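# Press the gauge pin on the magnet-marked fixture post

## Task

Find which of the fixture's four posts has the yellow magnet on it. Press that post's spring-loaded gauge pin fully home and keep it there for at least one second; it may spring back once released. Do not disturb the other three pins, and do not shift the magnet.

## Robot and tools

Robot: two UR20 arms, left_arm and right_arm, each fitted with a Robotiq 2F-85 two-finger gripper and a wrist camera (cam_left_wrist, cam_right_wrist, both 896x504 pixels). Nothing else carries a camera.

Frames. The scene frame has its origin at table-top height, halfway between the two nominal arm bases, with +z up, +x pointing out over the table and left_arm on the +y side. The calibrated bases are left_arm at (+0.060, +0.928, 0) m and right_arm at (-0.064, -0.817, 0) m, each turned very slightly about z. Reported hand positions, orientations, velocities and targets are in that arm's own base frame. Motion offsets, however, run along the axes of the arm's current Hand target. Gripper axes: the fingers point along +z, they open and close along y, and a housing block sticks out about 10 cm toward +x. end_effector_position is the spot between the pads when they are shut; closed fingertips reach about 19 mm past it, and open ones about 6 mm.

Row layout, shared by execute_actions and move: 18 numbers, each in [-1, 1]. The first 9 belong to left_arm and the next 9 to right_arm, always in this order: dx, dy, dz, rx, ry, rz, gripper position, force_limit, speed. dx..rz are an offset, not a pose: a displacement from the Hand target as it stood when the action or move began, measured along that target's axes. A value of 1.0 means 0.6 m for dx/dy/dz and 180 degrees for rotation; rx, ry and rz together form a single rotation vector. Sending the same offset twice therefore moves the arm twice. Six zeros re-request the current Hand target. The gripper numbers are absolute settings. For position, +1 is fully open (85 mm), about -0.8 brings the pads together, and -1 closes until something blocks the fingers. force_limit and speed both start at +1; speed runs from roughly 20 mm/s at -1 to 150 mm/s at +1. To keep a gripper as it is, resend its previous three numbers, because 0 is a real command.

execute_actions(actions, cameras): actions is a list of actions. Each action is a table of up to 15 rows, each row lasting 1/30 s. Every row counts from the pose at the start of the action, not from the row before it. A short table holds its last row until the 15 steps are up. An empty list just returns the state and images. cameras picks the images to return: omit it or give ["all"] for every camera, or [] for none.

move(target, speed, blend, stop_force, zero, blocking, cameras): moves in a straight line toward the given offset. target is a single 18-number row or a list of up to 15 rows, and every row counts from the same starting Hand targets. speed is in m/s (0.002 to 4.2, default 0.25); rotation may go up to twice that in rad/s. speed can be one number or one per target. blend, in metres, rounds the corners between listed targets. stop_force (6 to 120 N, one value for both arms) ends an arm's path once its wrist sensor feels that much push against the direction of travel. zero (default true, only used with stop_force) re-zeros the sensor before the move. blocking=false returns early, but it cannot be combined with stop_force. Moves do not steer around obstacles or the other arm. A move is capped at 10 s. The result ends with a 'move:' line giving the outcome (done, off_target, moving, held, fault) and any limits that acted (paced = the pose was clipped, held = steps were withheld). 'done' only means the arm came to rest near its target; it does not confirm contact or show that nothing was moved.

wait(seconds 0 to 10) lets time pass while each arm holds its command. stop() brakes a running move. zoom_image(camera, region=[x0,y0,x1,y1]) enlarges part of the latest image from that wrist camera; the region can be at most 504 pixels in each direction. zero_wrist_force(arm) makes the current wrist reading the new zero. read_manual gives licence texts only. finished_scene(scene) ends the scene; pass the number of the current scene.

Reading results: 'Hand target' is the last commanded pose after clipping, and the next offsets count from it. The gripper often stops a little short of it; if so, command the missing distance. object_status: 0 = moving, 1 = blocked while opening, 2 = blocked while closing (a grip), 3 = reached the requested position. position_measured is in counts: 3 is open, 130 is about 40 mm, 230 is pads together. The Wrist force and Wrist torque lines are in the end effector's own axes; a third line shows the peak since the last reading. 'within noise' means the joints are still. Joint torques include the arm's own weight. Commanded orientation is limited to within 32 degrees of the measured one at each step, and the motion lags the commands by about 0.2 s.

Cautions: the arms are very stiff. Aiming even slightly past a solid contact can cause a fault stop lasting 10 s. A force of about 150 N (give or take 25) on any part of the arm, or wrist torque near 98.4 N m, triggers one. Press the pin slowly, with a modest stop_force, pushing along the pin's axis with closed fingertips. Then hold for a second with wait, and afterwards command the arm back out. Do not touch the other pins, the magnet or the fixture body. Keep the two arms from touching: the clearance check does not always prevent it, and a press between the arms can fail the task. Do not let anything fall off the table. Do not pass close to an arm's own base. Avoid long stretched-out holds, since hot motors eventually lock the arm.

Each tool is called after ">>>" as name(argument=value, ...) on one line, values as JSON.

## Session

>>> execute_actions(actions=[])

Scene clock: 0.00 s.
left_arm: end_effector_position=(+0.6452, +0.5338, +0.3687) position_measured=3 object_status=3 end_effector_quat_wxyz=(+0.054, +0.895, -0.431, +0.101) | right_arm: end_effector_position=(+1.0094, -0.4085, +0.1239) position_measured=3 object_status=3 end_effector_quat_wxyz=(+0.497, -0.362, -0.574, -0.541)
Joint positions: left_arm=[0.541 -1.507 2.094 -2.179 -1.799 -1.706] | right_arm=[2.693 -2.576 -1.22 -2.623 2.507 -0.374]
Joint velocities: within noise
Joint torques (N m): no reading
Motor temperatures (°C): left_arm=[24 36 26 39 35 34] | right_arm=[29 36 36 38 34 39]
Wrist force (N): no reading
Wrist torque (N m): no reading
Wrist force, peak (N): no reading
Hand target: left_arm +0.6452, +0.5338, +0.3687; +0.054, +0.895, -0.431, +0.101 | right_arm +1.0094, -0.4085, +0.1239; +0.497, -0.362, -0.574, -0.541
Tool commands: left_gripper/position=+1.0 left_gripper/force_limit=+1.0 left_gripper/speed=+1.0 right_gripper/position=+1.0 right_gripper/force_limit=+1.0 right_gripper/speed=+1.0

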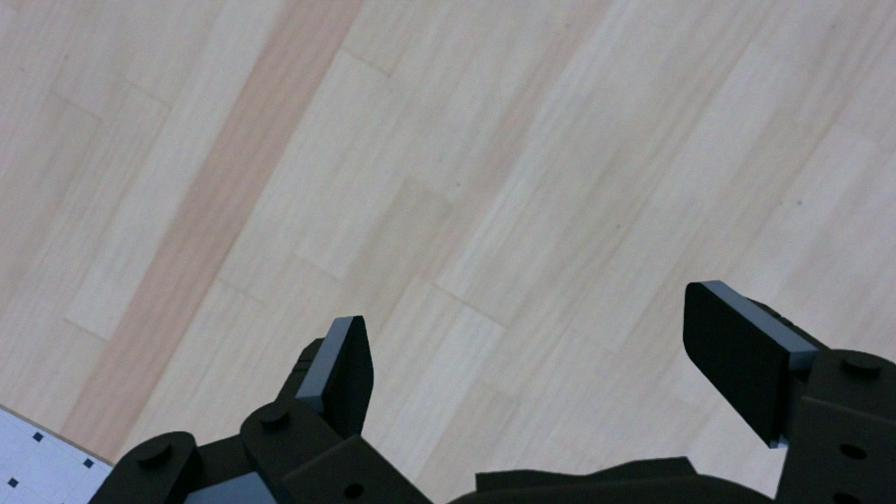

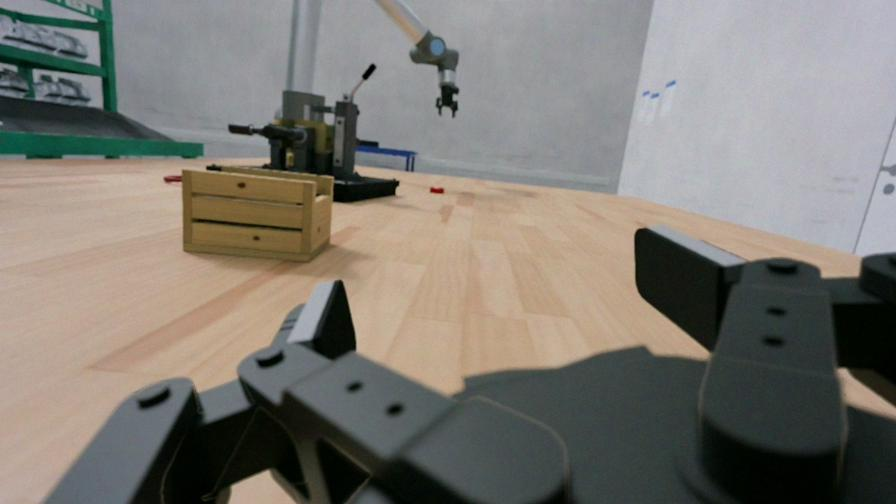

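>>> move(target=[0,0,-0.4,0,0.3,0,1,1,1, 0,0,0,0,0,0,1,1,1])

>>> zoom_image(camera="cam_right_wrist", region=[130, 80, 480, 277])

Scene clock: 3.37 s.
left_arm: end_effector_position=(+0.6130, +0.5777, +0.6024) position_measured=3 object_status=3 end_effector_quat_wxyz=(+0.243, +0.752, -0.359, +0.496) | right_arm: end_effector_position=(+1.0094, -0.4085, +0.1239) position_measured=3 object_status=3 end_effector_quat_wxyz=(+0.497, -0.362, -0.574, -0.541)
Joint positions: left_arm=[0.878 -1.467 1.877 -1.524 -2.693 -1.082] | right_arm=[2.693 -2.576 -1.22 -2.623 2.507 -0.374]
Joint velocities: within noise
Joint torques (N m): left_arm=[25.44 -93.23 -123.59 -5.49 -9.64 3.4] | right_arm=[1.93 246.52 71.36 -3.18 -0.25 -0.49]
Motor temperatures (°C): left_arm=[24 36 26 39 35 34] | right_arm=[29 36 36 38 34 39]
Wrist force (N): left_arm=[1.9 -0.4 0.3] | right_arm=[0.0 0.4 -0.2]
Wrist torque (N m): left_arm=[0.18 0.12 -0.07] | right_arm=[0.06 0.00 0.00]
Wrist force, peak (N): left_arm=[1.8 -0.1 -1.0] | right_arm=[0.4 0.5 -0.1]
Hand target: left_arm +0.6130, +0.5778, +0.6024; +0.243, +0.752, -0.359, +0.496 | right_arm +1.0094, -0.4085, +0.1239; +0.497, -0.362, -0.574, -0.541
Off the commanded pose: left_arm 0.000 m, 0 deg | right_arm 0.000 m, 0 deg.
move: done
camera_calibration:
cam_left_wrist: T_world_to_cam=[[-0.809749, -0.576786, -0.107815, 0.911386], [-0.318663, 0.586551, -0.744588, 0.328205], [0.492708, -0.568573, -0.65876, 0.549333], [0, 0, 0, 1]] pos_world=[0.571921, 0.645502, 0.704517]

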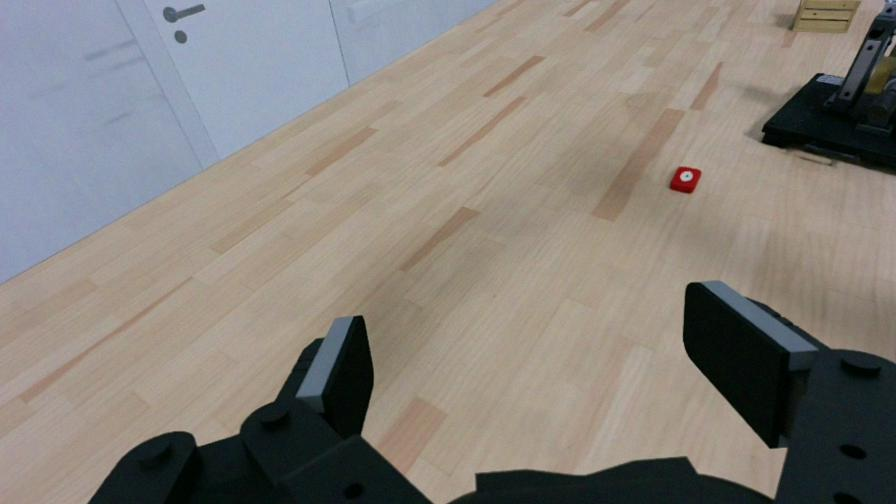

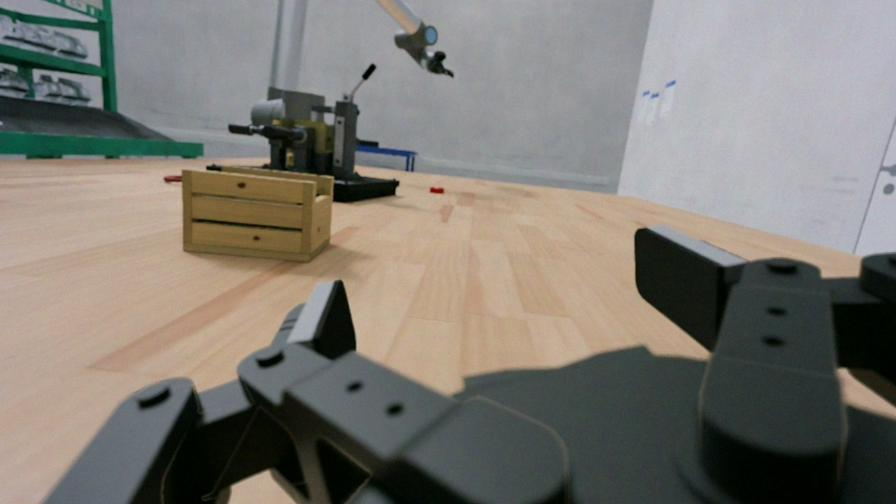

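Scaled by 1.440 from the camera's 896x504 image, which has a finer 1280x720 frame.

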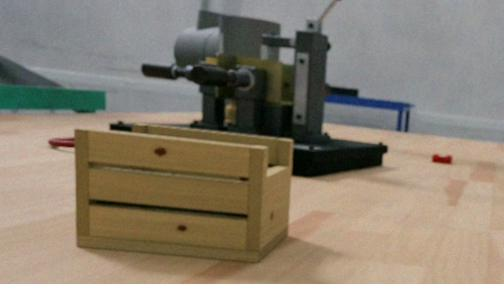

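>>> move(target=[0.208,1,1,-0.178,-0.119,0.123,1,1,1, 0,0,0,0,0,0,1,1,1], speed=0.5, cameras=["cam_left_wrist"])

Scene clock: 7.00 s.
left_arm: end_effector_position=(+0.5176, -0.2670, +0.4897) position_measured=3 object_status=3 end_effector_quat_wxyz=(+0.271, +0.652, -0.654, +0.270) | right_arm: end_effector_position=(+1.0094, -0.4085, +0.1239) position_measured=3 object_status=3 end_effector_quat_wxyz=(+0.497, -0.362, -0.574, -0.541)
Joint positions: left_arm=[-0.453 -1.909 2.466 -2.539 -2.262 -2.171] | right_arm=[2.693 -2.576 -1.22 -2.623 2.507 -0.374]
Joint velocities: within noise
Joint torques (N m): left_arm=[-17.34 15.01 -73.65 -13.97 2.79 -3.79] | right_arm=[-1.86 244.23 73.62 -3.68 0.31 -0.3]
Motor temperatures (°C): left_arm=[24 36 26 39 35 34] | right_arm=[29 36 36 38 34 39]
Wrist force (N): left_arm=[0.6 0.0 0.0] | right_arm=[0.0 0.1 0.0]
Wrist torque (N m): left_arm=[0.06 0.15 -0.03] | right_arm=[0.00 0.00 0.00]
Wrist force, peak (N): left_arm=[4.1 -0.1 3.7] | right_arm=[-0.1 0.7 -0.1]
Hand target: left_arm +0.5176, -0.2671, +0.4896; +0.271, +0.652, -0.654, +0.270 | right_arm +1.0094, -0.4085, +0.1239; +0.497, -0.362, -0.574, -0.541
Off the commanded pose: left_arm 0.000 m, 0 deg | right_arm 0.000 m, 0 deg.
move: done
camera_calibration:
cam_left_wrist: T_world_to_cam=[[-0.991473, 0.0963663, -0.0877185, 0.598714], [0.12544, 0.88812, -0.442162, 0.411916], [0.035295, -0.449395, -0.892636, 0.424836], [0, 0, 0, 1]] pos_world=[0.526944, -0.232608, 0.613876]
Images, in order (width x height): cam_left_wrist 896x504.

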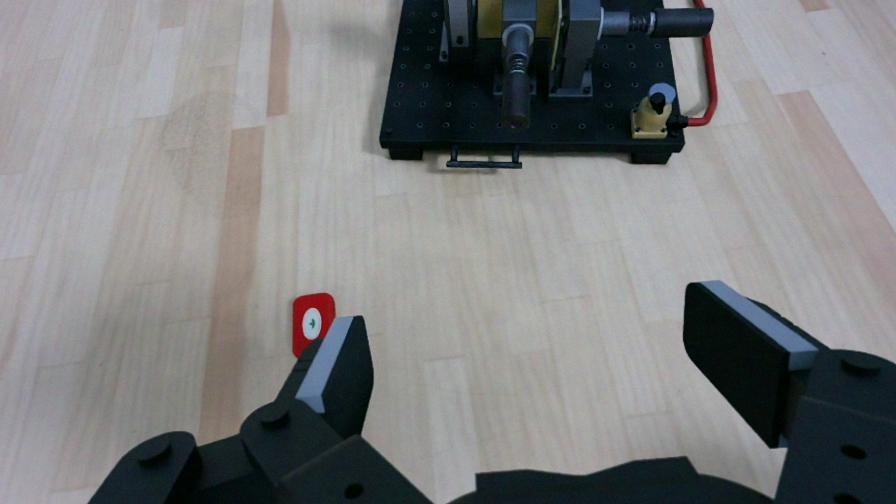

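>>> move(target=[0.25,0.08,0.05,0,0.11,0,1,1,1, 0,0,0,0,0,0,1,1,1], speed=0.4, cameras=["cam_left_wrist"])

>>> zoom_image(camera="cam_left_wrist", region=[300, 0, 804, 300])

Scene clock: 8.57 s.
left_arm: end_effector_position=(+0.4693, -0.3942, +0.5746) position_measured=3 object_status=3 end_effector_quat_wxyz=(+0.380, +0.596, -0.598, +0.378) | right_arm: end_effector_position=(+1.0094, -0.4085, +0.1239) position_measured=3 object_status=3 end_effector_quat_wxyz=(+0.497, -0.362, -0.574, -0.541)
Joint positions: left_arm=[-0.621 -1.826 2.538 -3.173 -2.4 -2.603] | right_arm=[2.693 -2.576 -1.22 -2.623 2.507 -0.374]
Joint velocities: within noise
Joint torques (N m): left_arm=[-16.08 7.18 -61.6 -11.63 3.25 -3.92] | right_arm=[0.82 245.4 71.77 -3.77 0.54 -0.52]
Motor temperatures (°C): left_arm=[24 36 26 39 35 34] | right_arm=[29 36 36 38 34 39]
Wrist force (N): left_arm=[0.9 -0.3 0.2] | right_arm=[0.2 0.3 0.2]
Wrist torque (N m): left_arm=[0.12 0.30 -0.10] | right_arm=[0.05 -0.04 0.00]
Wrist force, peak (N): left_arm=[2.5 0.9 2.0] | right_arm=[0.2 0.6 0.2]
Hand target: left_arm +0.4693, -0.3942, +0.5746; +0.380, +0.596, -0.598, +0.378 | right_arm +1.0094, -0.4085, +0.1239; +0.497, -0.362, -0.574, -0.541
Off the commanded pose: left_arm 0.000 m, 0 deg | right_arm 0.000 m, 0 deg.
move: done
camera_calibration:
cam_left_wrist: T_world_to_cam=[[-0.991587, 0.0609876, -0.114177, 0.571838], [0.124733, 0.685985, -0.716845, 0.64695], [0.0346049, -0.725056, -0.68782, 0.219261], [0, 0, 0, 1]] pos_world=[0.478744, -0.319696, 0.679865]
Images, in order (width x height): cam_left_wrist 896x504.

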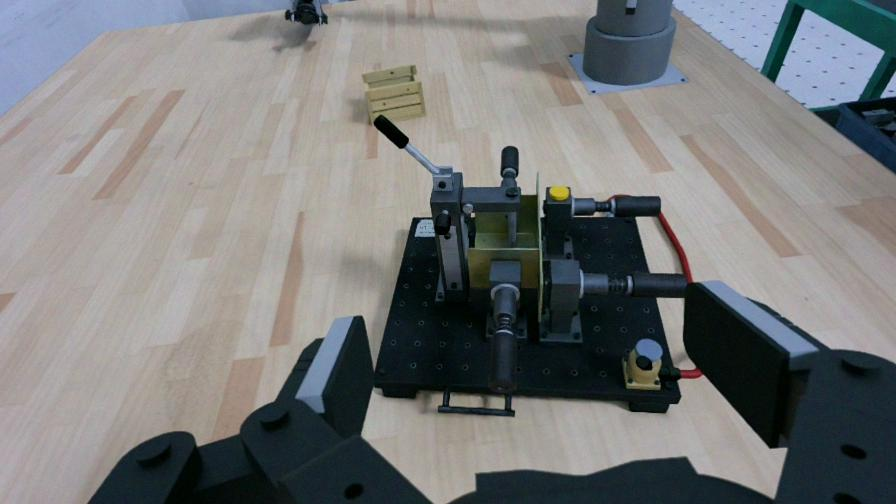

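Scaled by 1.000.

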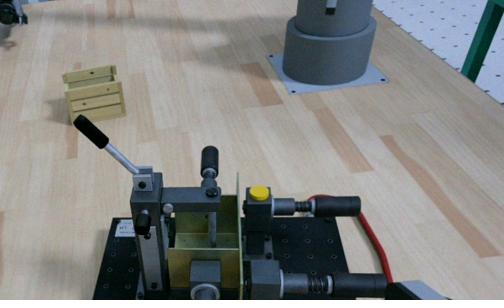

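>>> move(target=[0.001,0.66,0.964,-0.308,-0.262,0.486,-0.8,-1,0, 0,0,0,0,0,0,1,1,1], speed=0.5, cameras=["cam_left_wrist"])

Scene clock: 13.10 s.
left_arm: end_effector_position=(+0.0718, -0.9167, +0.3295) position_measured=229 object_status=3 end_effector_quat_wxyz=(+0.000, +0.083, +0.997, +0.000) | right_arm: end_effector_position=(+1.0094, -0.4085, +0.1239) position_measured=3 object_status=3 end_effector_quat_wxyz=(+0.497, -0.362, -0.574, -0.541)
Joint positions: left_arm=[-1.713 -1.405 2.02 -2.186 -1.57 -1.548] | right_arm=[2.693 -2.576 -1.22 -2.623 2.507 -0.374]
Joint velocities: within noise
Joint torques (N m): left_arm=[-12.6 -98.83 -105.41 -6.86 5.48 2.38] | right_arm=[3.92 240.59 70.88 -3.45 0.17 -0.39]
Motor temperatures (°C): left_arm=[24 36 26 39 35 34] | right_arm=[29 36 36 38 34 39]
Wrist force (N): left_arm=[0.5 -0.2 -0.6] | right_arm=[0.0 0.3 -0.1]
Wrist torque (N m): left_arm=[-0.09 -0.19 0.05] | right_arm=[0.05 -0.01 0.00]
Wrist force, peak (N): left_arm=[2.8 -3.7 0.8] | right_arm=[0.3 0.8 0.2]
Hand target: left_arm +0.0718, -0.9169, +0.3294; +0.000, +0.083, +0.997, +0.000 | right_arm +1.0094, -0.4085, +0.1239; +0.497, -0.362, -0.574, -0.541
Off the commanded pose: left_arm 0.000 m, 0 deg | right_arm 0.000 m, 0 deg.
move: done
camera_calibration:
cam_left_wrist: T_world_to_cam=[[0.290583, 0.956844, 0.00332185, 0.871981], [0.907218, -0.276612, 0.316924, -0.399963], [0.304166, -0.0890789, -0.948445, 0.334985], [0, 0, 0, 1]] pos_world=[0.00758048, -0.915145, 0.441576]
Images, in order (width x height): cam_left_wrist 896x504.

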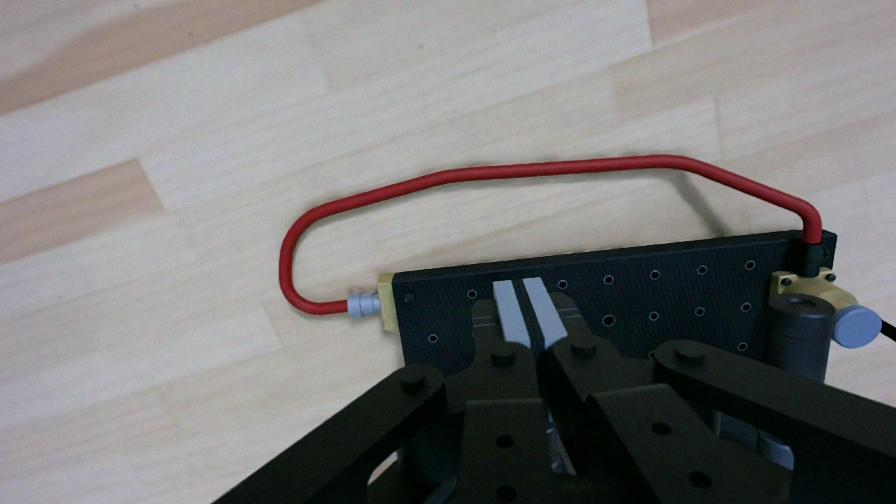

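>>> move(target=[0.15,0.0,-0.05,0,-0.14,0,-0.8,-1,0, 0,0,0,0,0,0,1,1,1], speed=0.4, cameras=["cam_left_wrist"])

>>> zoom_image(camera="cam_left_wrist", region=[350, 200, 700, 400])

Scene clock: 15.30 s.
left_arm: end_effector_position=(-0.0170, -0.9020, +0.3593) position_measured=229 object_status=3 end_effector_quat_wxyz=(+0.218, +0.081, +0.972, -0.018) | right_arm: end_effector_position=(+1.0094, -0.4085, +0.1239) position_measured=3 object_status=3 end_effector_quat_wxyz=(+0.497, -0.362, -0.574, -0.541)
Joint positions: left_arm=[-1.977 -1.445 2.042 -2.057 -1.144 -1.835] | right_arm=[2.693 -2.576 -1.22 -2.623 2.507 -0.374]
Joint velocities: within noise
Joint torques (N m): left_arm=[-21.53 -84.85 -115.43 -4.5 8.99 -3.29] | right_arm=[1.73 241.1 71.78 -3.35 0.17 -0.71]
Motor temperatures (°C): left_arm=[24 36 26 39 35 34] | right_arm=[29 36 36 37 34 39]
Wrist force (N): left_arm=[0.4 0.4 -0.5] | right_arm=[0.2 0.2 0.1]
Wrist torque (N m): left_arm=[-0.11 -0.43 0.11] | right_arm=[0.02 -0.03 0.00]
Wrist force, peak (N): left_arm=[3.7 0.5 -0.5] | right_arm=[0.3 0.8 -0.1]
Hand target: left_arm -0.0170, -0.9020, +0.3593; +0.218, +0.081, +0.972, -0.018 | right_arm +1.0094, -0.4085, +0.1239; +0.497, -0.362, -0.574, -0.541
Off the commanded pose: left_arm 0.000 m, 0 deg | right_arm 0.000 m, 0 deg.
move: done
camera_calibration:
cam_left_wrist: T_world_to_cam=[[0.277075, 0.959103, 0.0578914, 0.865762], [0.685932, -0.23963, 0.687077, -0.428134], [0.67285, -0.150662, -0.724275, 0.261847], [0, 0, 0, 1]] pos_world=[-0.122394, -0.893499, 0.433691]
Images, in order (width x height): cam_left_wrist 896x504.

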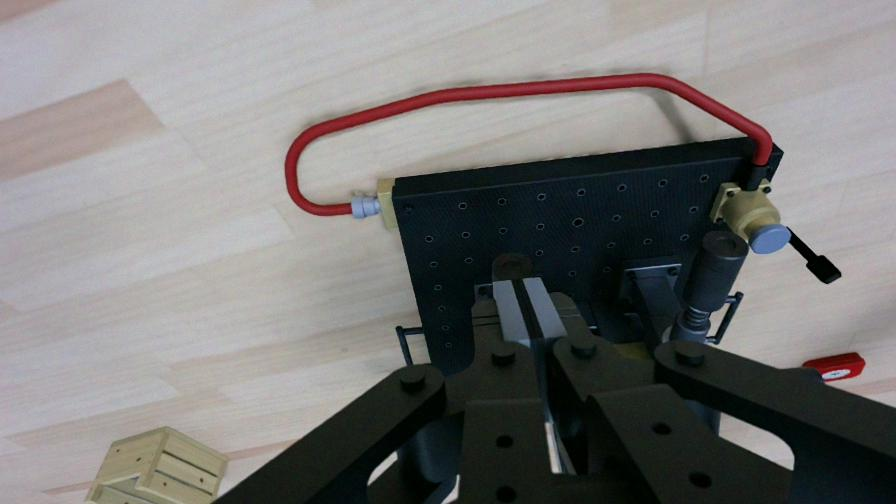

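Scaled by 1.440 from the camera's 896x504 image, which has a finer 1280x720 frame.

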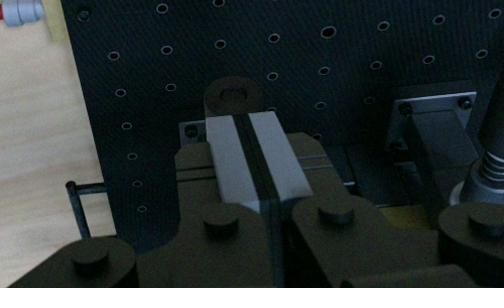

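>>> move(target=[-0.058,0.0475,0.377,0,0.14,0,-0.8,-1,0, 0,0,0,0,0,0,1,1,1], speed=0.3, cameras=["cam_left_wrist"])

Scene clock: 17.67 s.
left_arm: end_effector_position=(+0.1138, -0.8950, +0.1696) position_measured=229 object_status=3 end_effector_quat_wxyz=(+0.000, +0.083, +0.997, +0.000) | right_arm: end_effector_position=(+1.0094, -0.4085, +0.1239) position_measured=3 object_status=3 end_effector_quat_wxyz=(+0.497, -0.362, -0.574, -0.541)
Joint positions: left_arm=[-1.669 -1.278 2.145 -2.438 -1.57 -1.503] | right_arm=[2.693 -2.576 -1.22 -2.623 2.507 -0.374]
Joint velocities: within noise
Joint torques (N m): left_arm=[18.63 -109.26 -93.79 -13.49 -4.83 2.44] | right_arm=[-0.04 244.09 69.37 -3.51 -0.38 -0.52]
Motor temperatures (°C): left_arm=[24 36 26 39 35 34] | right_arm=[29 36 36 37 34 39]
Wrist force (N): left_arm=[0.3 -0.3 -0.2] | right_arm=[0.2 0.2 0.1]
Wrist torque (N m): left_arm=[-0.18 -0.17 0.07] | right_arm=[0.03 -0.04 0.00]
Wrist force, peak (N): left_arm=[2.2 -0.4 -3.8] | right_arm=[0.5 0.6 0.1]
Hand target: left_arm +0.1139, -0.8951, +0.1695; +0.000, +0.083, +0.997, +0.000 | right_arm +1.0094, -0.4085, +0.1239; +0.497, -0.362, -0.574, -0.541
Off the commanded pose: left_arm 0.000 m, 0 deg | right_arm 0.000 m, 0 deg.
move: done
camera_calibration:
cam_left_wrist: T_world_to_cam=[[0.290811, 0.956774, 0.00359915, 0.839422], [0.907043, -0.276888, 0.317185, -0.381609], [0.304471, -0.0889762, -0.948357, 0.17257], [0, 0, 0, 1]] pos_world=[0.0494808, -0.893446, 0.281677]
Images, in order (width x height): cam_left_wrist 896x504.

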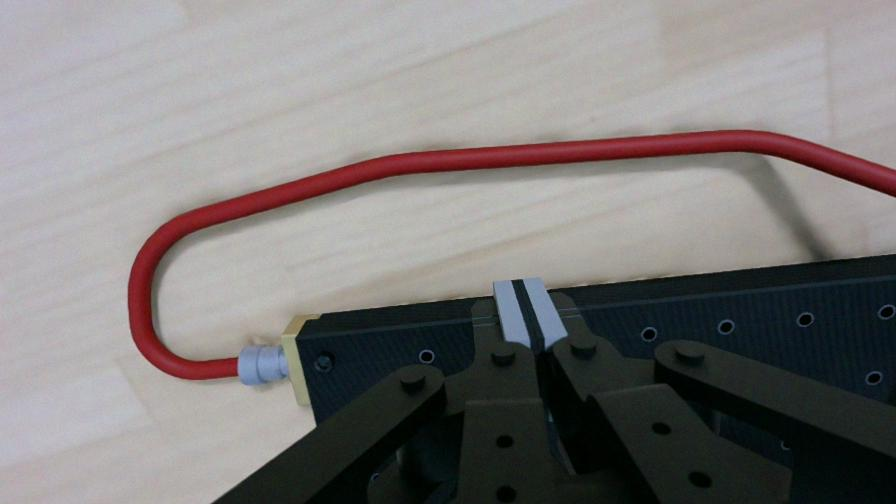

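>>> move(target=[-0.15,0,0,0,0,0,-0.8,-1,0, 0,0,0,0,0,0,1,1,1], speed=0.03, stop_force=50, cameras=["cam_left_wrist"])

Scene clock: 21.50 s.
left_arm: end_effector_position=(+0.1750, -0.9053, +0.1696) position_measured=229 object_status=3 end_effector_quat_wxyz=(+0.000, +0.083, +0.997, +0.000) | right_arm: end_effector_position=(+1.0094, -0.4085, +0.1239) position_measured=3 object_status=3 end_effector_quat_wxyz=(+0.497, -0.362, -0.574, -0.541)
Joint positions: left_arm=[-1.6 -1.26 2.118 -2.429 -1.57 -1.434] | right_arm=[2.693 -2.576 -1.22 -2.623 2.507 -0.374]
Joint velocities: within noise
Joint torques (N m): left_arm=[17.91 -175.26 -62.28 -7.78 10.17 -4.54] | right_arm=[-3.01 243.06 70.42 -3.31 -0.45 0.01]
Motor temperatures (°C): left_arm=[24 36 26 39 35 34] | right_arm=[29 36 36 37 34 39]
Wrist force (N): left_arm=[44.6 -7.6 9.6] | right_arm=[0.3 0.3 -0.2]
Wrist torque (N m): left_arm=[-0.13 -0.25 0.02] | right_arm=[0.04 -0.06 0.00]
Wrist force, peak (N): left_arm=[144.2 19.2 -27.7] | right_arm=[0.3 0.6 0.6]
Hand target: left_arm +0.1749, -0.9053, +0.1696; +0.000, +0.083, +0.997, +0.000 (not the last commanded pose) | right_arm +1.0094, -0.4085, +0.1239; +0.497, -0.362, -0.574, -0.541
Off the commanded pose: left_arm 0.028 m, 0 deg | right_arm 0.000 m, 0 deg.
move: contact (left_arm)
camera_calibration:
cam_left_wrist: T_world_to_cam=[[0.290742, 0.956795, 0.00351209, 0.83153], [0.907136, -0.276815, 0.316983, -0.43986], [0.30426, -0.0889742, -0.948425, 0.153063], [0, 0, 0, 1]] pos_world=[0.110681, -0.903745, 0.281677]
Images, in order (width x height): cam_left_wrist 896x504.

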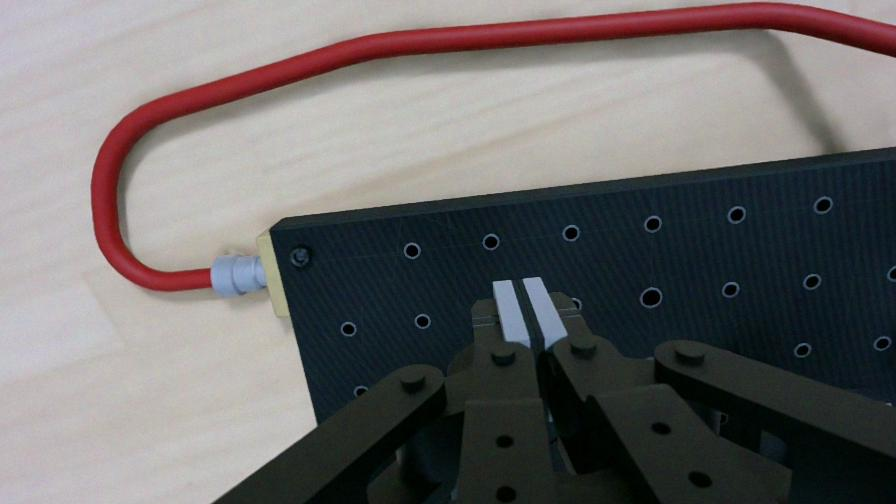

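>>> wait(seconds=1.2, cameras=[])

>>> move(target=[0.1,0,0,0,0,0,-0.8,-1,0, 0,0,0,0,0,0,1,1,1], speed=0.15, cameras=[])

>>> move(target=[-0.15,0,0,0,0,0,-0.8,-1,0, 0,0,0,0,0,0,1,1,1], speed=0.02, stop_force=8, cameras=[])

Scene clock: 23.30 s.
left_arm: end_effector_position=(+0.1749, -0.9053, +0.1696) position_measured=229 object_status=3 end_effector_quat_wxyz=(+0.000, +0.083, +0.997, +0.000) | right_arm: end_effector_position=(+1.0094, -0.4085, +0.1239) position_measured=3 object_status=3 end_effector_quat_wxyz=(+0.497, -0.362, -0.574, -0.541)
Joint positions: left_arm=[-1.6 -1.26 2.118 -2.429 -1.57 -1.434] | right_arm=[2.693 -2.576 -1.22 -2.623 2.507 -0.374]
Joint velocities: within noise
Joint torques (N m): left_arm=[15.76 -165.09 -66.49 -8.24 8.92 -4.7] | right_arm=[5.22 239.28 71.3 -3.53 0.45 -0.18]
Motor temperatures (°C): left_arm=[24 36 26 39 35 34] | right_arm=[29 36 36 37 34 39]
Wrist force (N): left_arm=[42.3 -7.7 7.8] | right_arm=[0.2 0.3 -0.1]
Wrist torque (N m): left_arm=[-0.05 -0.23 0.03] | right_arm=[0.04 -0.02 0.00]
Wrist force, peak (N): left_arm=[44.5 -7.5 9.7] | right_arm=[0.2 0.5 0.6]
Hand target: left_arm +0.1749, -0.9053, +0.1696; +0.000, +0.083, +0.997, +0.000 (not the last commanded pose) | right_arm +1.0094, -0.4085, +0.1239; +0.497, -0.362, -0.574, -0.541
Tool commands: left_gripper/position=-0.8 left_gripper/force_limit=-1.0 left_gripper/speed=+0.0 right_gripper/position=+1.0 right_gripper/force_limit=+1.0 right_gripper/speed=+1.0
Off the commanded pose: left_arm 0.028 m, 0 deg | right_arm 0.000 m, 0 deg.
wait: 1.20 s; at rest from the start
No camera images: "cameras" was empty.

Scene clock: 24.20 s.
left_arm: end_effector_position=(+0.1160, -0.8954, +0.1695) position_measured=229 object_status=3 end_effector_quat_wxyz=(+0.000, +0.083, +0.997, +0.000) | right_arm: end_effector_position=(+1.0094, -0.4085, +0.1239) position_measured=3 object_status=3 end_effector_quat_wxyz=(+0.497, -0.362, -0.574, -0.541)
Joint positions: left_arm=[-1.667 -1.278 2.144 -2.438 -1.57 -1.501] | right_arm=[2.693 -2.576 -1.22 -2.623 2.507 -0.374]
Joint velocities: within noise
Joint torques (N m): left_arm=[-16.57 -159.05 -51.05 -13.26 -1.84 -3.8] | right_arm=[1.1 240.79 69.74 -3.87 -0.05 -0.06]
Motor temperatures (°C): left_arm=[24 36 26 39 35 34] | right_arm=[29 36 36 37 34 39]
Wrist force (N): left_arm=[-3.3 7.1 -0.4] | right_arm=[0.1 0.5 0.0]
Wrist torque (N m): left_arm=[1.17 0.49 0.07] | right_arm=[0.08 -0.02 0.00]
Wrist force, peak (N): left_arm=[41.1 -7.7 7.6] | right_arm=[0.1 0.7 0.3]
Hand target: left_arm +0.1158, -0.8954, +0.1695; +0.000, +0.083, +0.997, +0.000 | right_arm +1.0094, -0.4085, +0.1239; +0.497, -0.362, -0.574, -0.541
Off the commanded pose: left_arm 0.000 m, 0 deg | right_arm 0.000 m, 0 deg.
move: done
No camera images: "cameras" was empty.

Scene clock: 27.67 s.
left_arm: end_effector_position=(+0.1584, -0.9025, +0.1696) position_measured=229 object_status=3 end_effector_quat_wxyz=(+0.000, +0.083, +0.997, +0.000) | right_arm: end_effector_position=(+1.0094, -0.4085, +0.1239) position_measured=3 object_status=3 end_effector_quat_wxyz=(+0.497, -0.362, -0.574, -0.541)
Joint positions: left_arm=[-1.618 -1.266 2.126 -2.431 -1.57 -1.453] | right_arm=[2.693 -2.576 -1.22 -2.623 2.507 -0.374]
Joint velocities: within noise
Joint torques (N m): left_arm=[-7.89 -162.07 -55.11 -12.44 5.32 -4.35] | right_arm=[1.31 244.7 71.28 -2.95 0.19 0.37]
Motor temperatures (°C): left_arm=[24 36 26 39 35 34] | right_arm=[29 36 36 37 34 39]
Wrist force (N): left_arm=[3.1 5.8 0.0] | right_arm=[0.1 0.1 0.1]
Wrist torque (N m): left_arm=[1.24 0.49 0.05] | right_arm=[0.01 -0.01 0.00]
Wrist force, peak (N): left_arm=[5.2 8.9 -1.4] | right_arm=[0.3 0.6 0.3]
Hand target: left_arm +0.1584, -0.9025, +0.1696; +0.000, +0.083, +0.997, +0.000 (not the last commanded pose) | right_arm +1.0094, -0.4085, +0.1239; +0.497, -0.362, -0.574, -0.541
Off the commanded pose: left_arm 0.047 m, 0 deg | right_arm 0.000 m, 0 deg.
move: contact (left_arm)
No camera images: "cameras" was empty.

>>> move(target=[-0.006,0,0,0,0,0,-0.8,-1,0, 0,0,0,0,0,0,1,1,1], speed=0.03, cameras=[])

>>> move(target=[-0.011,0,0,0,0,0,-0.8,-1,0, 0,0,0,0,0,0,1,1,1], speed=0.03, cameras=[])

>>> move(target=[-0.006,0,0,0,0,0,-0.8,-1,0, 0,0,0,0,0,0,1,1,1], speed=0.03, cameras=[])

>>> move(target=[-0.01,0,0,0,0,0,-0.8,-1,0, 0,0,0,0,0,0,1,1,1], speed=0.006, stop_force=25, cameras=[])

Scene clock: 28.77 s.
left_arm: end_effector_position=(+0.1619, -0.9031, +0.1696) position_measured=229 object_status=3 end_effector_quat_wxyz=(+0.000, +0.083, +0.997, +0.000) | right_arm: end_effector_position=(+1.0094, -0.4085, +0.1239) position_measured=3 object_status=3 end_effector_quat_wxyz=(+0.497, -0.362, -0.574, -0.541)
Joint positions: left_arm=[-1.615 -1.264 2.124 -2.431 -1.57 -1.449] | right_arm=[2.693 -2.576 -1.22 -2.623 2.507 -0.374]
Joint velocities: within noise
Joint torques (N m): left_arm=[32.3 -108.23 -98.43 -7.78 4.17 2.36] | right_arm=[-3.38 247.05 71.64 -3.49 0.53 -0.51]
Motor temperatures (°C): left_arm=[24 36 26 39 35 34] | right_arm=[29 36 36 37 34 39]
Wrist force (N): left_arm=[5.7 9.0 -0.6] | right_arm=[0.1 0.4 0.2]
Wrist torque (N m): left_arm=[1.15 0.50 0.00] | right_arm=[0.07 -0.02 0.00]
Wrist force, peak (N): left_arm=[5.6 9.6 -0.5] | right_arm=[0.1 0.7 -0.1]
Hand target: left_arm +0.1620, -0.9031, +0.1696; +0.000, +0.083, +0.997, +0.000 | right_arm +1.0094, -0.4085, +0.1239; +0.497, -0.362, -0.574, -0.541
Off the commanded pose: left_arm 0.000 m, 0 deg | right_arm 0.000 m, 0 deg.
move: done
No camera images: "cameras" was empty.

Scene clock: 29.47 s.
left_arm: end_effector_position=(+0.1683, -0.9042, +0.1696) position_measured=229 object_status=3 end_effector_quat_wxyz=(+0.000, +0.083, +0.997, +0.000) | right_arm: end_effector_position=(+1.0094, -0.4085, +0.1239) position_measured=3 object_status=3 end_effector_quat_wxyz=(+0.497, -0.362, -0.574, -0.541)
Joint positions: left_arm=[-1.607 -1.262 2.121 -2.43 -1.57 -1.441] | right_arm=[2.693 -2.576 -1.22 -2.623 2.507 -0.374]
Joint velocities: within noise
Joint torques (N m): left_arm=[30.79 -115.37 -104.95 -6.9 5.47 3.7] | right_arm=[0.67 244.28 72.01 -3.61 -0.51 -0.4]
Motor temperatures (°C): left_arm=[24 36 26 39 35 34] | right_arm=[29 36 36 37 34 39]
Wrist force (N): left_arm=[7.8 9.4 -1.2] | right_arm=[-0.1 0.4 0.0]
Wrist torque (N m): left_arm=[1.17 0.46 -0.01] | right_arm=[0.06 0.01 0.00]
Wrist force, peak (N): left_arm=[7.8 9.6 -1.3] | right_arm=[0.2 0.6 0.3]
Hand target: left_arm +0.1685, -0.9042, +0.1696; +0.000, +0.083, +0.997, +0.000 | right_arm +1.0094, -0.4085, +0.1239; +0.497, -0.362, -0.574, -0.541
Off the commanded pose: left_arm 0.000 m, 0 deg | right_arm 0.000 m, 0 deg.
move: done
No camera images: "cameras" was empty.

Scene clock: 30.17 s.
left_arm: end_effector_position=(+0.1720, -0.9048, +0.1696) position_measured=229 object_status=3 end_effector_quat_wxyz=(+0.000, +0.083, +0.997, +0.000) | right_arm: end_effector_position=(+1.0094, -0.4085, +0.1239) position_measured=3 object_status=3 end_effector_quat_wxyz=(+0.497, -0.362, -0.574, -0.541)
Joint positions: left_arm=[-1.603 -1.261 2.119 -2.429 -1.57 -1.437] | right_arm=[2.693 -2.576 -1.22 -2.623 2.507 -0.374]
Joint velocities: within noise
Joint torques (N m): left_arm=[20.42 -111.46 -102.96 -8 3.63 2.8] | right_arm=[1.55 236.85 70.11 -3.44 0.09 -0.4]
Motor temperatures (°C): left_arm=[24 36 26 39 35 34] | right_arm=[28 36 36 37 34 39]
Wrist force (N): left_arm=[9.3 9.9 -1.1] | right_arm=[0.2 0.4 0.1]
Wrist torque (N m): left_arm=[1.20 0.42 -0.02] | right_arm=[0.06 -0.03 0.00]
Wrist force, peak (N): left_arm=[9.0 10.2 -1.3] | right_arm=[0.5 0.4 0.1]
Hand target: left_arm +0.1720, -0.9048, +0.1696; +0.000, +0.083, +0.997, +0.000 | right_arm +1.0094, -0.4085, +0.1239; +0.497, -0.362, -0.574, -0.541
Off the commanded pose: left_arm 0.000 m, 0 deg | right_arm 0.000 m, 0 deg.
move: done
No camera images: "cameras" was empty.

Scene clock: 31.47 s.
left_arm: end_effector_position=(+0.1749, -0.9053, +0.1696) position_measured=229 object_status=3 end_effector_quat_wxyz=(+0.000, +0.083, +0.997, +0.000) | right_arm: end_effector_position=(+1.0094, -0.4085, +0.1239) position_measured=3 object_status=3 end_effector_quat_wxyz=(+0.497, -0.362, -0.574, -0.541)
Joint positions: left_arm=[-1.6 -1.26 2.117 -2.428 -1.57 -1.434] | right_arm=[2.693 -2.576 -1.22 -2.623 2.507 -0.374]
Joint velocities: within noise
Joint torques (N m): left_arm=[8.52 -136.99 -71.24 -17.2 17.72 -3.22] | right_arm=[-1.9 243.81 70.67 -3.77 0.46 -0.74]
Motor temperatures (°C): left_arm=[24 36 26 39 35 34] | right_arm=[28 36 36 37 34 39]
Wrist force (N): left_arm=[37.4 16.6 -5.6] | right_arm=[0.2 0.4 0.1]
Wrist torque (N m): left_arm=[1.16 0.26 -0.16] | right_arm=[0.06 -0.04 0.00]
Wrist force, peak (N): left_arm=[47.2 15.4 -9.3] | right_arm=[0.5 0.6 -0.1]
Hand target: left_arm +0.1749, -0.9053, +0.1696; +0.000, +0.083, +0.997, +0.000 (not the last commanded pose) | right_arm +1.0094, -0.4085, +0.1239; +0.497, -0.362, -0.574, -0.541
Off the commanded pose: left_arm 0.003 m, 0 deg | right_arm 0.000 m, 0 deg.
move: contact (left_arm)
No camera images: "cameras" was empty.

>>> finished_scene(scene=1)

The scene is finished: the task was done.


## Next scene

The same job, from a new start.

>>> execute_actions(actions=[])

Scene clock: 0.00 s.
left_arm: end_effector_position=(+1.6020, +0.5513, +0.3701) position_measured=3 object_status=3 end_effector_quat_wxyz=(-0.049, +0.940, +0.190, +0.279) | right_arm: end_effector_position=(+0.4481, +0.4679, +0.3319) position_measured=3 object_status=3 end_effector_quat_wxyz=(-0.272, +0.502, +0.649, +0.503)
Joint positions: left_arm=[0.193 -0.686 0.985 -2.439 -1.472 -3.319] | right_arm=[4.007 -1.969 -2.772 1.193 2.076 2.519]
Joint velocities: within noise
Joint torques (N m): no reading
Motor temperatures (°C): left_arm=[24 35 26 38 34 34] | right_arm=[28 35 36 37 34 38]
Wrist force (N): no reading
Wrist torque (N m): no reading
Wrist force, peak (N): no reading
Hand target: left_arm +1.6020, +0.5513, +0.3701; -0.049, +0.940, +0.190, +0.279 | right_arm +0.4481, +0.4679, +0.3319; -0.272, +0.502, +0.649, +0.503
Tool commands: left_gripper/position=+1.0 left_gripper/force_limit=+1.0 left_gripper/speed=+1.0 right_gripper/position=+1.0 right_gripper/force_limit=+1.0 right_gripper/speed=+1.0
camera_calibration:
cam_left_wrist: T_world_to_cam=[[0.280319, -0.958405, -0.0536817, 0.116011], [-0.933413, -0.259108, -0.248199, 1.75322], [0.223966, 0.119682, -0.967221, 0.0591923], [0, 0, 0, 1]] pos_world=[1.5907, 0.558373, 0.498626]
cam_right_wrist: T_world_to_cam=[[0.956613, -0.13676, 0.257272, -0.433465], [0.120637, -0.61784, -0.776995, 0.502422], [0.265214, 0.774319, -0.574535, -0.162484], [0, 0, 0, 1]] pos_world=[0.39714, 0.37695, 0.408545]

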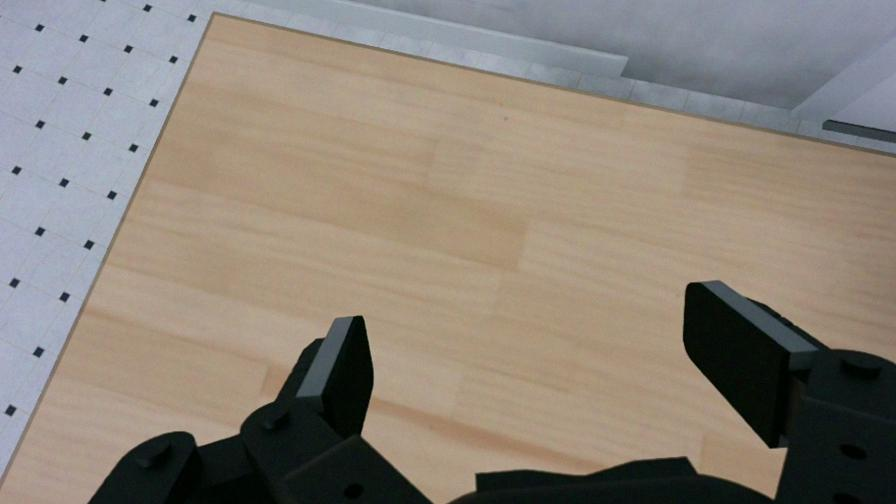

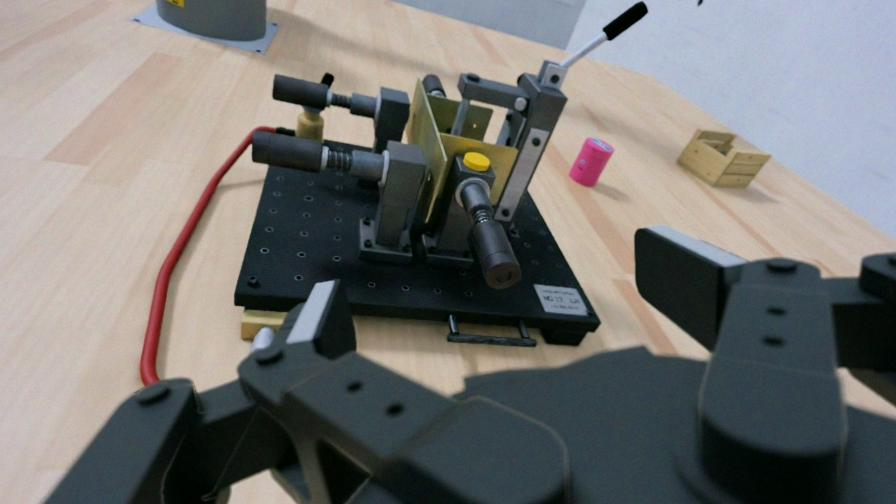

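>>> move(target=[0,0,0,0,0,0,1,1,1, -0.215,0.077,0.321,0.0607,0.0425,0.1104,-0.8,-1,0], speed=0.3, cameras=["cam_right_wrist"])

>>> zoom_image(camera="cam_right_wrist", region=[350, 150, 650, 350])

Scene clock: 3.13 s.
left_arm: end_effector_position=(+1.6020, +0.5513, +0.3701) position_measured=3 object_status=3 end_effector_quat_wxyz=(-0.049, +0.940, +0.190, +0.279) | right_arm: end_effector_position=(+0.5649, +0.5968, +0.1720) position_measured=229 object_status=3 end_effector_quat_wxyz=(-0.443, +0.544, +0.578, +0.417)
Joint positions: left_arm=[0.193 -0.686 0.985 -2.439 -1.472 -3.319] | right_arm=[3.894 -2.368 -2.435 1.262 2.409 2.838]
Joint velocities: within noise
Joint torques (N m): left_arm=[2.04 -276.45 -104.23 -11.69 0.98 -1.59] | right_arm=[-23.24 129.16 12.8 12.98 6.84 6.05]
Motor temperatures (°C): left_arm=[24 35 26 38 34 34] | right_arm=[28 35 36 37 34 38]
Wrist force (N): left_arm=[0.4 -0.1 -0.2] | right_arm=[-0.9 0.3 -0.2]
Wrist torque (N m): left_arm=[-0.02 -0.08 -0.01] | right_arm=[0.19 0.36 -0.33]
Wrist force, peak (N): left_arm=[0.6 -0.4 -0.5] | right_arm=[-3.3 2.7 2.1]
Hand target: left_arm +1.6020, +0.5513, +0.3701; -0.049, +0.940, +0.190, +0.279 | right_arm +0.5650, +0.5969, +0.1720; -0.443, +0.544, +0.578, +0.417
Off the commanded pose: left_arm 0.000 m, 0 deg | right_arm 0.000 m, 0 deg.
move: done
camera_calibration:
cam_right_wrist: T_world_to_cam=[[0.988882, -0.0505506, -0.139845, -0.487757], [-0.145276, -0.529117, -0.83602, 0.551224], [-0.0317332, 0.847042, -0.530578, -0.268307], [0, 0, 0, 1]] pos_world=[0.553899, 0.494273, 0.250267]
Images, in order (width x height): cam_right_wrist 896x504.

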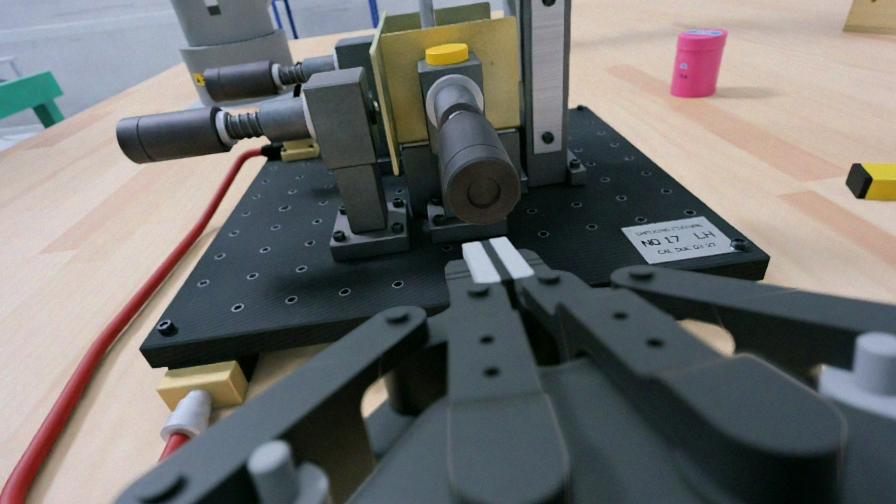

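Scaled by 1.680 from the camera's 896x504 image, which has a finer 1280x720 frame.

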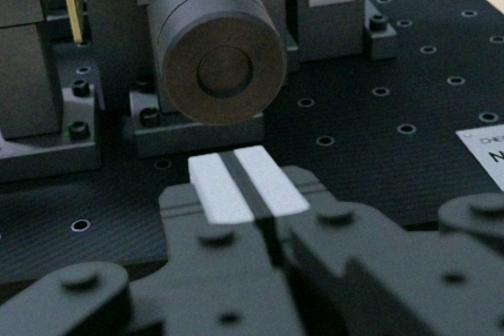

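>>> move(target=[0,0,0,0,0,0,1,1,1, 0.0301,0.0105,0.1122,0,0,0,-0.8,-1,0], speed=0.07, cameras=[])

>>> move(target=[0,0,0,0,0,0,1,1,1, 0.0151,0.0024,0.0563,0,0,0,-0.8,-1,0], speed=0.011, stop_force=25, cameras=["cam_right_wrist"])

Scene clock: 5.43 s.
left_arm: end_effector_position=(+1.6020, +0.5513, +0.3701) position_measured=3 object_status=3 end_effector_quat_wxyz=(-0.049, +0.940, +0.190, +0.279) | right_arm: end_effector_position=(+0.5670, +0.6667, +0.1719) position_measured=229 object_status=3 end_effector_quat_wxyz=(-0.443, +0.544, +0.578, +0.417)
Joint positions: left_arm=[0.193 -0.686 0.985 -2.439 -1.472 -3.319] | right_arm=[3.97 -2.367 -2.379 1.235 2.339 2.879]
Joint velocities: within noise
Joint torques (N m): left_arm=[0.81 -272.46 -102.66 -11.2 1.41 -1.15] | right_arm=[11.92 164.84 27.25 1.55 -2.75 5.67]
Motor temperatures (°C): left_arm=[24 35 26 38 34 34] | right_arm=[28 35 36 37 34 38]
Wrist force (N): left_arm=[0.4 -0.1 -0.4] | right_arm=[-2.5 -2.8 -8.4]
Wrist torque (N m): left_arm=[-0.02 -0.07 -0.01] | right_arm=[0.10 0.31 -0.21]
Wrist force, peak (N): left_arm=[0.6 -0.2 -0.4] | right_arm=[-2.3 -2.6 -8.7]
Hand target: left_arm +1.6020, +0.5513, +0.3701; -0.049, +0.940, +0.190, +0.279 | right_arm +0.5670, +0.6669, +0.1719; -0.443, +0.544, +0.578, +0.417
Off the commanded pose: left_arm 0.000 m, 0 deg | right_arm 0.000 m, 0 deg.
move: done
No camera images: "cameras" was empty.

Scene clock: 7.93 s.
left_arm: end_effector_position=(+1.6020, +0.5513, +0.3701) position_measured=3 object_status=3 end_effector_quat_wxyz=(-0.049, +0.940, +0.190, +0.279) | right_arm: end_effector_position=(+0.5668, +0.6809, +0.1719) position_measured=229 object_status=3 end_effector_quat_wxyz=(-0.443, +0.544, +0.578, +0.417)
Joint positions: left_arm=[0.193 -0.686 0.985 -2.439 -1.472 -3.319] | right_arm=[3.985 -2.367 -2.368 1.229 2.325 2.886]
Joint velocities: within noise
Joint torques (N m): left_arm=[3.27 -271.43 -106.16 -12.14 0.96 -1.04] | right_arm=[3.11 139.75 10.14 7.93 6.51 -6.89]
Motor temperatures (°C): left_arm=[24 35 26 38 34 34] | right_arm=[28 35 36 37 34 38]
Wrist force (N): left_arm=[0.1 -0.1 -0.1] | right_arm=[-3.2 -0.5 -36.1]
Wrist torque (N m): left_arm=[-0.02 -0.02 -0.01] | right_arm=[0.01 0.42 -0.17]
Wrist force, peak (N): left_arm=[0.3 0.5 -0.5] | right_arm=[-13.5 -0.4 -79.0]
Hand target: left_arm +1.6020, +0.5513, +0.3701; -0.049, +0.940, +0.190, +0.279 | right_arm +0.5668, +0.6808, +0.1719; -0.443, +0.544, +0.578, +0.417 (not the last commanded pose)
Off the commanded pose: left_arm 0.000 m, 0 deg | right_arm 0.021 m, 0 deg.
move: contact (right_arm)
camera_calibration:
cam_right_wrist: T_world_to_cam=[[0.988863, -0.0505133, -0.139992, -0.485292], [-0.145383, -0.529052, -0.836043, 0.595792], [-0.0318317, 0.847085, -0.530503, -0.339496], [0, 0, 0, 1]] pos_world=[0.555699, 0.578273, 0.250067]
Images, in order (width x height): cam_right_wrist 896x504.

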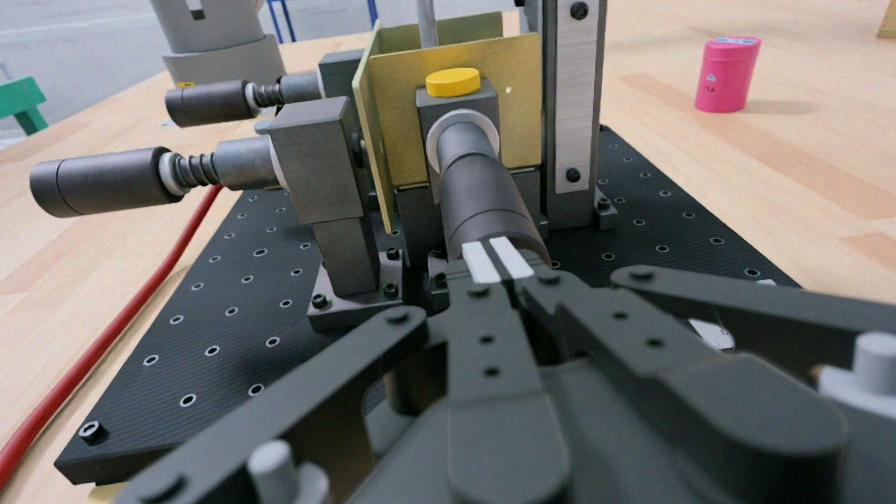

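>>> wait(seconds=1.1, cameras=[])

>>> finished_scene(scene=2)

Scene clock: 9.23 s.
left_arm: end_effector_position=(+1.6020, +0.5513, +0.3701) position_measured=3 object_status=3 end_effector_quat_wxyz=(-0.049, +0.940, +0.190, +0.279) | right_arm: end_effector_position=(+0.5668, +0.6808, +0.1719) position_measured=229 object_status=3 end_effector_quat_wxyz=(-0.443, +0.544, +0.578, +0.417)
Joint positions: left_arm=[0.193 -0.686 0.985 -2.439 -1.472 -3.319] | right_arm=[3.985 -2.367 -2.368 1.229 2.325 2.886]
Joint velocities: within noise
Joint torques (N m): left_arm=[-2.26 -275.69 -104.6 -11.46 0.91 -0.79] | right_arm=[-2.19 142.46 10.17 9.43 6.47 -7.13]
Motor temperatures (°C): left_arm=[24 35 26 38 34 34] | right_arm=[28 35 36 37 34 38]
Wrist force (N): left_arm=[0.2 -0.1 -0.2] | right_arm=[-3.0 -0.8 -34.4]
Wrist torque (N m): left_arm=[-0.03 -0.05 -0.01] | right_arm=[0.00 0.46 -0.18]
Wrist force, peak (N): left_arm=[0.4 -0.2 -0.6] | right_arm=[-3.6 -0.4 -35.9]
Hand target: left_arm +1.6020, +0.5513, +0.3701; -0.049, +0.940, +0.190, +0.279 | right_arm +0.5668, +0.6808, +0.1719; -0.443, +0.544, +0.578, +0.417 (not the last commanded pose)
Tool commands: left_gripper/position=+1.0 left_gripper/force_limit=+1.0 left_gripper/speed=+1.0 right_gripper/position=-0.8 right_gripper/force_limit=-1.0 right_gripper/speed=+0.0
Off the commanded pose: left_arm 0.000 m, 0 deg | right_arm 0.021 m, 0 deg.
wait: 1.10 s; at rest from the start
No camera images: "cameras" was empty.

The scene is finished: the task was done.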